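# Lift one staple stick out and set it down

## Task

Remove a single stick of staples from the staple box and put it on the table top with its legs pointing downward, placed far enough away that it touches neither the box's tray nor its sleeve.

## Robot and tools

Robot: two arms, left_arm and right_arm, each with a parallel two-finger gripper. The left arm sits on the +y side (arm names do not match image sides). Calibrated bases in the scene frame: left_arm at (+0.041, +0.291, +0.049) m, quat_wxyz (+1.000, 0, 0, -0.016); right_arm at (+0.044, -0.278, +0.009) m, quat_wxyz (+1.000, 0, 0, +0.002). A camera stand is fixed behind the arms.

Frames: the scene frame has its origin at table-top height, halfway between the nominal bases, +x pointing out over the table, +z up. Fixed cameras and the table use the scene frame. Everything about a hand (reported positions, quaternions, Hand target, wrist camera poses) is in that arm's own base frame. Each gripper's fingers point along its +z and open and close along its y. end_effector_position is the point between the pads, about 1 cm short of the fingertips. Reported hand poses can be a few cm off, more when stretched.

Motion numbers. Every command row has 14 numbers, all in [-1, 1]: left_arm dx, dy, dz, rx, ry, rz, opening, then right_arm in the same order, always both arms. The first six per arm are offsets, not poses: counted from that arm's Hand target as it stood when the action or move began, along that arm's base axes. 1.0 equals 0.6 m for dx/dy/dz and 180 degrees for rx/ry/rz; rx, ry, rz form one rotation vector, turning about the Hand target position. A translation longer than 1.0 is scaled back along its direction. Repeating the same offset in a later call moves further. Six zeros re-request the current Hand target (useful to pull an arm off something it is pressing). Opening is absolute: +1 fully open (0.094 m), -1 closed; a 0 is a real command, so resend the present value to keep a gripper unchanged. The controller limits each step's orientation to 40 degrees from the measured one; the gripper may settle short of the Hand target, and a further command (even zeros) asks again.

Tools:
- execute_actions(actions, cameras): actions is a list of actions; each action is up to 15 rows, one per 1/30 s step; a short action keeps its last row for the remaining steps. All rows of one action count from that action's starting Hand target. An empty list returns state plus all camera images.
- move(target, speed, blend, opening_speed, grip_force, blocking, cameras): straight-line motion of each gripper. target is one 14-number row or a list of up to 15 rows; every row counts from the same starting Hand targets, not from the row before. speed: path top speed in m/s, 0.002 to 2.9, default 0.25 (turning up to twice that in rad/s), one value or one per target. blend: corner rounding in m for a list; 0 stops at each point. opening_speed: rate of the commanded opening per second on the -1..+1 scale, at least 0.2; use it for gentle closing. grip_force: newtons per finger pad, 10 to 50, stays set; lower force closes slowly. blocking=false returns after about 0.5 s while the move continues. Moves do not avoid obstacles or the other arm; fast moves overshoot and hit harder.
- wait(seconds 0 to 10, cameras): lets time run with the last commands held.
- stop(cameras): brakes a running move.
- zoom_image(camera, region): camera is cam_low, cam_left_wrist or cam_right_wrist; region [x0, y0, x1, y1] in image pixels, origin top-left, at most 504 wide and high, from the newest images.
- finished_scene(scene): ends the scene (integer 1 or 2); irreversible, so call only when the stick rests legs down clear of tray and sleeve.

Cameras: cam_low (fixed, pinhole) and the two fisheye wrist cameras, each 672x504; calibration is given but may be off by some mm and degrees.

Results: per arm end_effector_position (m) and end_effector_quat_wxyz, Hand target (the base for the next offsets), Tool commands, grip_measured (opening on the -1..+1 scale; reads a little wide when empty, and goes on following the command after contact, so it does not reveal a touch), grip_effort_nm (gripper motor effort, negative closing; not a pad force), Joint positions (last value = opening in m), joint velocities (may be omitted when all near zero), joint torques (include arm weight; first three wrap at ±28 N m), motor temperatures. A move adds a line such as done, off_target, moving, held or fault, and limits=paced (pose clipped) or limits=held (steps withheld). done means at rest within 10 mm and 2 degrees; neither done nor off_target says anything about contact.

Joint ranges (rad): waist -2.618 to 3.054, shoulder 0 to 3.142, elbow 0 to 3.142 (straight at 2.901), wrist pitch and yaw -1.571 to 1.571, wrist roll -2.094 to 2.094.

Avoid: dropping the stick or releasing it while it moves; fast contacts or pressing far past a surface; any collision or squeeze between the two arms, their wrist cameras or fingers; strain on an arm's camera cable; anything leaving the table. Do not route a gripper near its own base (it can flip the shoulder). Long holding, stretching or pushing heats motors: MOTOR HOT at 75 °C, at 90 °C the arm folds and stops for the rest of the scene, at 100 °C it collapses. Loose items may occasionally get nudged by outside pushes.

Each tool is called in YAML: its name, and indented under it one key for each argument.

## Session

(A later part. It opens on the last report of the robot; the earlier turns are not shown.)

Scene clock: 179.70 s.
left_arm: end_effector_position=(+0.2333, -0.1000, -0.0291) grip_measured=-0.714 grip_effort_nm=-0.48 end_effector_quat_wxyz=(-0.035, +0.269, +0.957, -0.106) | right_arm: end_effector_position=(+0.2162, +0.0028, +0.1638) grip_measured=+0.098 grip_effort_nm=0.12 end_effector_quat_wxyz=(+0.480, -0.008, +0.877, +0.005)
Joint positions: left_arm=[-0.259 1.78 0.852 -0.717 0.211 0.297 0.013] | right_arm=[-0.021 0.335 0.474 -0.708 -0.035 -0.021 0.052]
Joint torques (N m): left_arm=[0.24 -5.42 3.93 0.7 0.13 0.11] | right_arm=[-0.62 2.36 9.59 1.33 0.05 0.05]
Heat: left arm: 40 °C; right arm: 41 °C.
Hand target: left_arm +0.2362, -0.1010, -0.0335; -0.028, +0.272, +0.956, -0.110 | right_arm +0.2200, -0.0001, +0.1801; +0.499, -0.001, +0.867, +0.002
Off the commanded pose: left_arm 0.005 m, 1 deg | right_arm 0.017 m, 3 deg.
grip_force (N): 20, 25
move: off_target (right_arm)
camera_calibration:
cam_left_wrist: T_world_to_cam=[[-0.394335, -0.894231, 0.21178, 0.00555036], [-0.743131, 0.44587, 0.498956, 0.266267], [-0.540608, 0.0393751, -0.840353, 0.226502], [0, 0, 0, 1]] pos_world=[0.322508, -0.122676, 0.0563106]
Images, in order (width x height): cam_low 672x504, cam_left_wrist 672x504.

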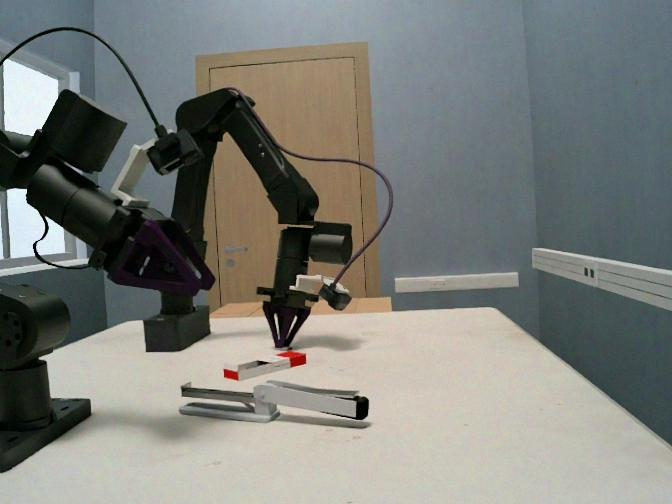

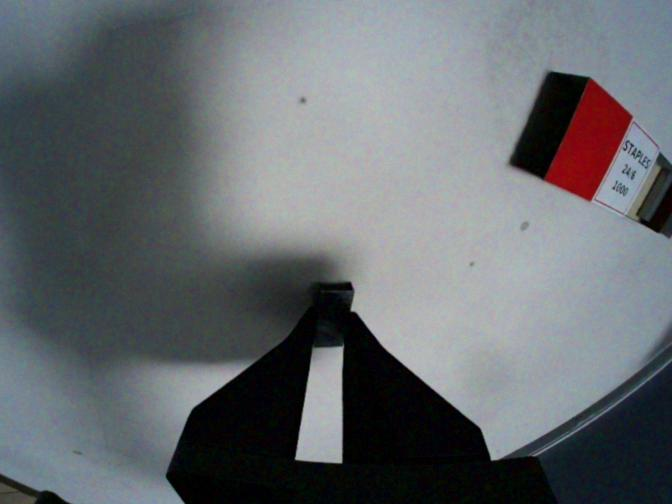

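move:
  target: [0, 0, -0.006, 0, 0, 0, -0.78, 0, 0, 0, 0, 0, 0, 0.1]
  speed: 0.02
  cameras: ["cam_left_wrist"]

zoom_image:
  camera: "cam_left_wrist"
  region: [270, 240, 410, 345]

Scene clock: 180.90 s.
left_arm: end_effector_position=(+0.2333, -0.1004, -0.0292) grip_measured=-0.714 grip_effort_nm=-0.48 end_effector_quat_wxyz=(-0.035, +0.269, +0.956, -0.107) | right_arm: end_effector_position=(+0.2162, +0.0028, +0.1638) grip_measured=+0.098 grip_effort_nm=0.11 end_effector_quat_wxyz=(+0.480, -0.008, +0.877, +0.005)
Joint positions: left_arm=[-0.259 1.781 0.852 -0.716 0.214 0.297 0.013] | right_arm=[-0.021 0.335 0.474 -0.708 -0.035 -0.021 0.052]
Joint torques (N m): left_arm=[0.23 -4.72 3.51 0.85 0.11 0.11] | right_arm=[-0.62 2.35 9.62 1.33 0.04 0.05]
Heat: left arm: 40 °C; right arm: 41 °C.
Hand target: left_arm +0.2362, -0.1011, -0.0371; -0.028, +0.272, +0.956, -0.110 | right_arm +0.2200, -0.0001, +0.1801; +0.499, -0.001, +0.867, +0.002
Off the commanded pose: left_arm 0.008 m, 1 deg | right_arm 0.017 m, 3 deg.
grip_force (N): 20, 25
move: off_target (right_arm)
camera_calibration:
cam_left_wrist: T_world_to_cam=[[-0.394427, -0.893671, 0.213961, 0.00537252], [-0.742731, 0.447138, 0.498416, 0.266461], [-0.54109, 0.0376726, -0.84012, 0.226361], [0, 0, 0, 1]] pos_world=[0.322509, -0.122871, 0.0562123]
Images, in order (width x height): cam_left_wrist 672x504.

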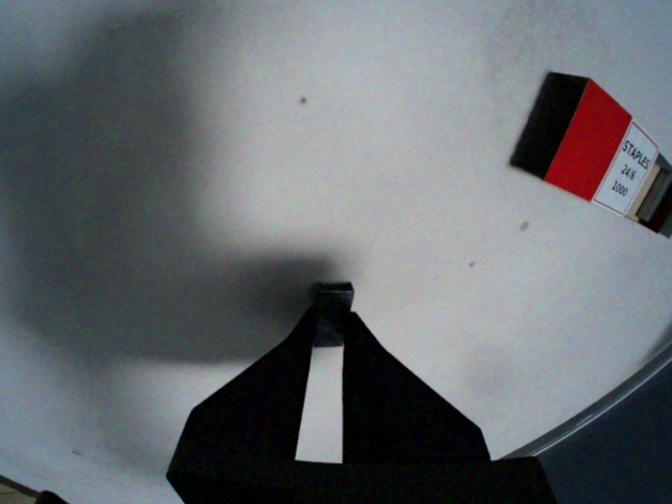

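Scaled by 3.600 from the camera's 672x504 image, which has a finer 960x720 frame.

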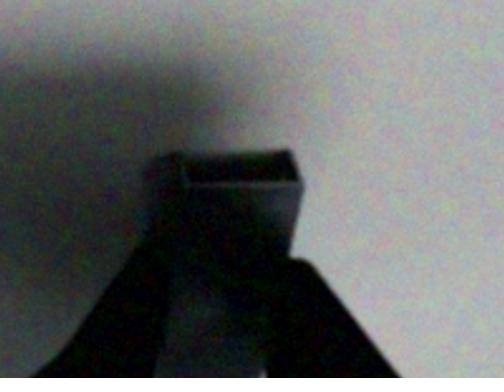

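move:
  target:
    - [0, 0, 0.01, 0, 0, 0, -0.78, 0, 0, 0, 0, 0, 0, 0.1]
    - [0, 0, 0.01, 0, 0, 0, -0.2, 0, 0, 0, 0, 0, 0, 0.1]
  speed: 0.02
  opening_speed: 0.3
  cameras: ["cam_left_wrist", "cam_low"]

zoom_image:
  camera: "cam_left_wrist"
  region: [270, 240, 410, 345]

zoom_image:
  camera: "cam_low"
  region: [250, 300, 330, 360]

Scene clock: 184.00 s.
left_arm: end_effector_position=(+0.2282, -0.1078, -0.0266) grip_measured=-0.203 grip_effort_nm=0.14 end_effector_quat_wxyz=(-0.040, +0.267, +0.954, -0.131) | right_arm: end_effector_position=(+0.2162, +0.0028, +0.1638) grip_measured=+0.098 grip_effort_nm=0.12 end_effector_quat_wxyz=(+0.480, -0.008, +0.877, +0.005)
Joint positions: left_arm=[-0.259 1.779 0.852 -0.73 0.262 0.297 0.037] | right_arm=[-0.021 0.335 0.474 -0.708 -0.035 -0.021 0.052]
Joint torques (N m): left_arm=[0.23 -5.94 4.27 0.69 -0.3 0.11] | right_arm=[-0.64 2.35 9.61 1.33 0.05 0.05]
Heat: left arm: 40 °C; right arm: 41 °C.
Hand target: left_arm +0.2362, -0.1011, -0.0310; -0.028, +0.272, +0.956, -0.110 | right_arm +0.2200, -0.0001, +0.1801; +0.499, -0.001, +0.867, +0.002
Off the commanded pose: left_arm 0.011 m, 3 deg | right_arm 0.017 m, 3 deg.
grip_force (N): 20, 25
move: off_target (left_arm, right_arm)
camera_calibration:
cam_left_wrist: T_world_to_cam=[[-0.38522, -0.884918, 0.261775, -0.00368131], [-0.732569, 0.465747, 0.496409, 0.264382], [-0.561203, -0.000541919, -0.827678, 0.227025], [0, 0, 0, 1]] pos_world=[0.319667, -0.12627, 0.0576262]
Images, in order (width x height): cam_low 672x504, cam_left_wrist 672x504.

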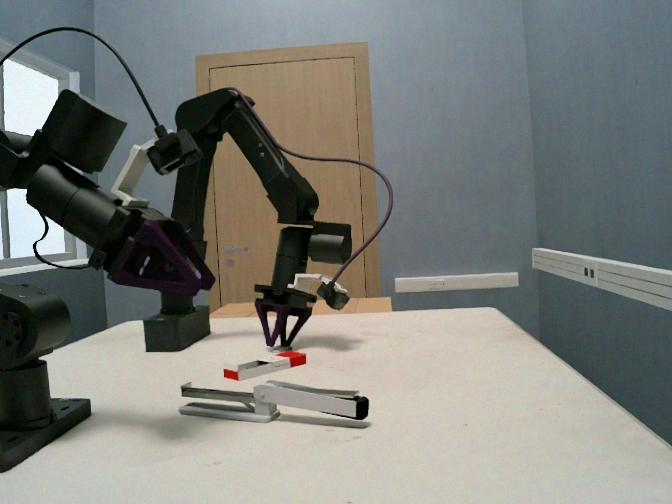

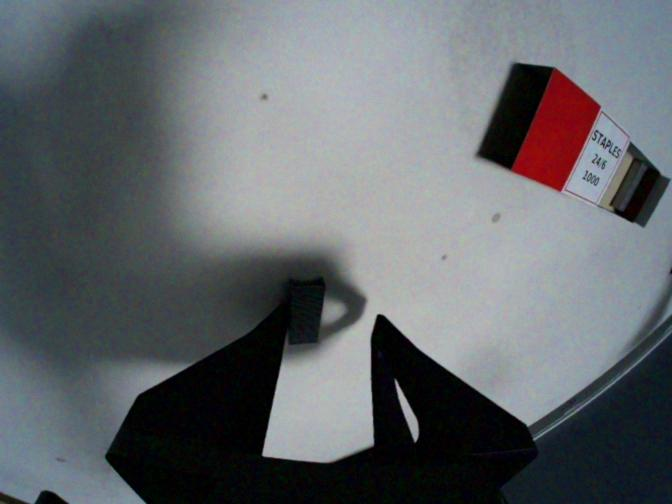

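Scaled by 3.600 from the camera's 672x504 image, which has a finer 960x720 frame.

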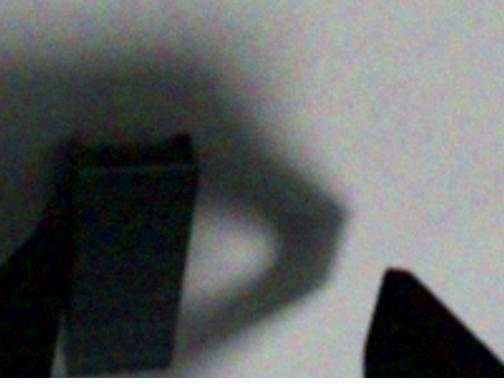

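Scaled by 6.300 from the camera's 672x504 image, which has a finer 960x720 frame.

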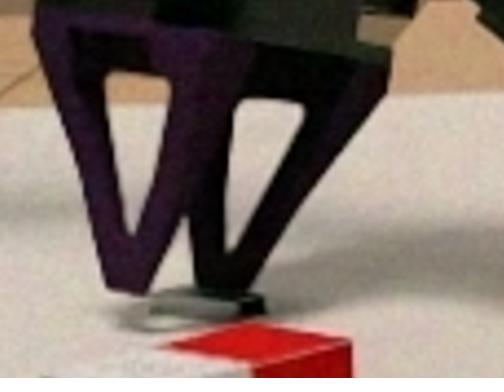

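move:
  target: [0, 0, 0, 0, 0, 0, 0.25, 0, 0, 0, 0, 0, 0, 0.1]
  opening_speed: 0.4
  cameras: ["cam_left_wrist"]

Scene clock: 185.60 s.
left_arm: end_effector_position=(+0.2237, -0.1153, -0.0225) grip_measured=+0.247 grip_effort_nm=0.17 end_effector_quat_wxyz=(-0.044, +0.264, +0.951, -0.155) | right_arm: end_effector_position=(+0.2162, +0.0028, +0.1638) grip_measured=+0.098 grip_effort_nm=0.12 end_effector_quat_wxyz=(+0.480, -0.008, +0.877, +0.005)
Joint positions: left_arm=[-0.259 1.773 0.852 -0.744 0.311 0.297 0.059] | right_arm=[-0.021 0.335 0.474 -0.708 -0.035 -0.021 0.052]
Joint torques (N m): left_arm=[0.24 -5.63 4.41 0.76 -0.71 0.1] | right_arm=[-0.64 2.35 9.62 1.33 0.04 0.05]
Heat: left arm: 40 °C; right arm: 41 °C.
Hand target: left_arm +0.2362, -0.1011, -0.0310; -0.028, +0.272, +0.956, -0.110 | right_arm +0.2200, -0.0001, +0.1801; +0.499, -0.001, +0.867, +0.002
Off the commanded pose: left_arm 0.021 m, 6 deg | right_arm 0.017 m, 3 deg.
grip_force (N): 20, 25
move: off_target (left_arm, right_arm)
camera_calibration:
cam_left_wrist: T_world_to_cam=[[-0.375379, -0.873829, 0.309053, -0.0130493], [-0.724318, 0.484605, 0.490429, 0.262694], [-0.57832, -0.039756, -0.814841, 0.227456], [0, 0, 0, 1]] pos_world=[0.316918, -0.129663, 0.0605403]
Images, in order (width x height): cam_left_wrist 672x504.

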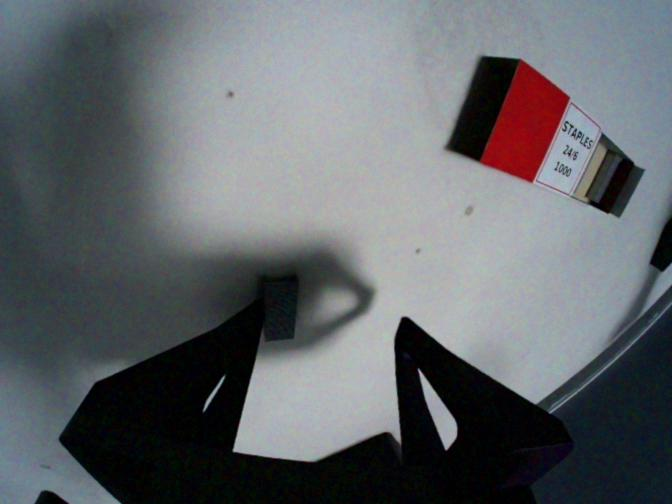

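move:
  target: [0, 0, 0.15, 0, 0, 0, 0.25, 0, 0, 0, 0, 0, 0, 0.1]
  speed: 0.12
  cameras: ["cam_left_wrist", "cam_low"]

zoom_image:
  camera: "cam_low"
  region: [250, 300, 330, 360]

Scene clock: 194.10 s.
left_arm: end_effector_position=(+0.2267, -0.0995, +0.0453) grip_measured=+0.248 grip_effort_nm=0.10 end_effector_quat_wxyz=(-0.053, +0.267, +0.956, -0.110) | right_arm: end_effector_position=(+0.2162, +0.0028, +0.1638) grip_measured=+0.098 grip_effort_nm=0.11 end_effector_quat_wxyz=(+0.480, -0.008, +0.877, +0.005)
Joint positions: left_arm=[-0.259 1.636 1.023 -1.069 0.218 0.297 0.059] | right_arm=[-0.021 0.335 0.474 -0.708 -0.035 -0.021 0.052]
Joint torques (N m): left_arm=[0.21 -8.55 7.47 0.18 0.07 0.11] | right_arm=[-0.62 2.35 9.62 1.32 0.05 0.05]
Heat: left arm: 40 °C; right arm: 41 °C.
Hand target: left_arm +0.2363, -0.1011, +0.0590; -0.028, +0.272, +0.956, -0.110 | right_arm +0.2200, -0.0001, +0.1801; +0.499, -0.001, +0.867, +0.002
Off the commanded pose: left_arm 0.017 m, 3 deg | right_arm 0.017 m, 3 deg.
grip_force (N): 20, 25
move: off_target (left_arm, right_arm)
camera_calibration:
cam_left_wrist: T_world_to_cam=[[-0.385896, -0.894973, 0.223848, -0.0149386], [-0.724022, 0.444179, 0.527728, 0.218108], [-0.571731, 0.0415771, -0.819387, 0.291816], [0, 0, 0, 1]] pos_world=[0.31899, -0.122381, 0.127353]
Images, in order (width x height): cam_low 672x504, cam_left_wrist 672x504.

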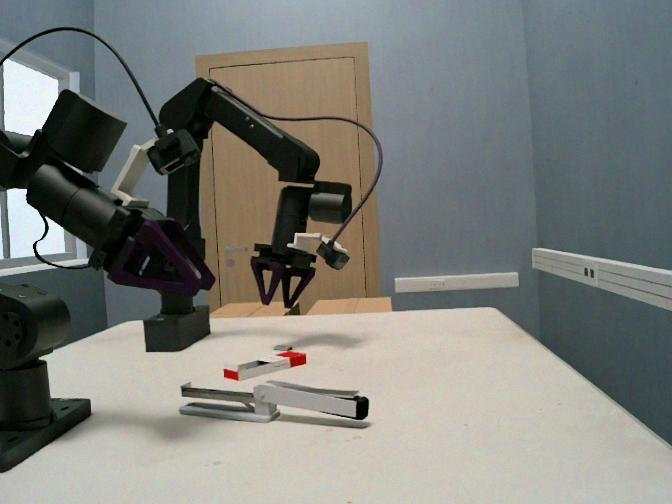

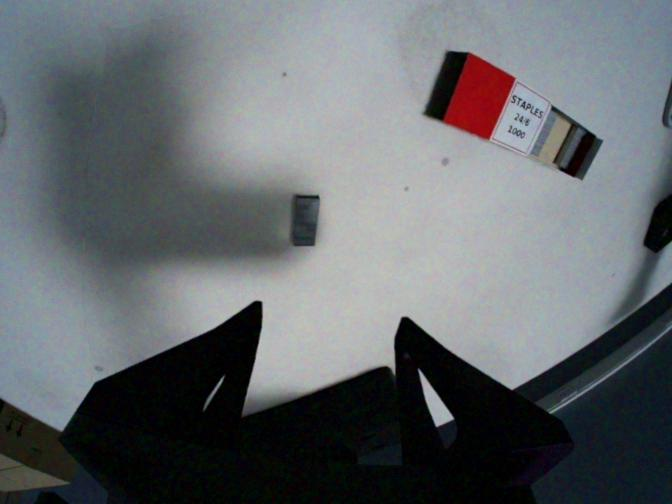

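Scaled by 6.300 from the camera's 672x504 image, which has a finer 960x720 frame.

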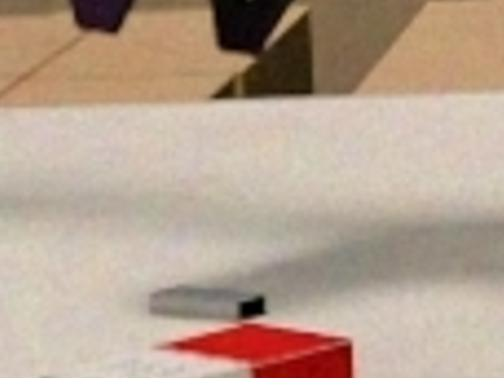

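finished_scene:
  scene: 1

The scene is finished: the task was done.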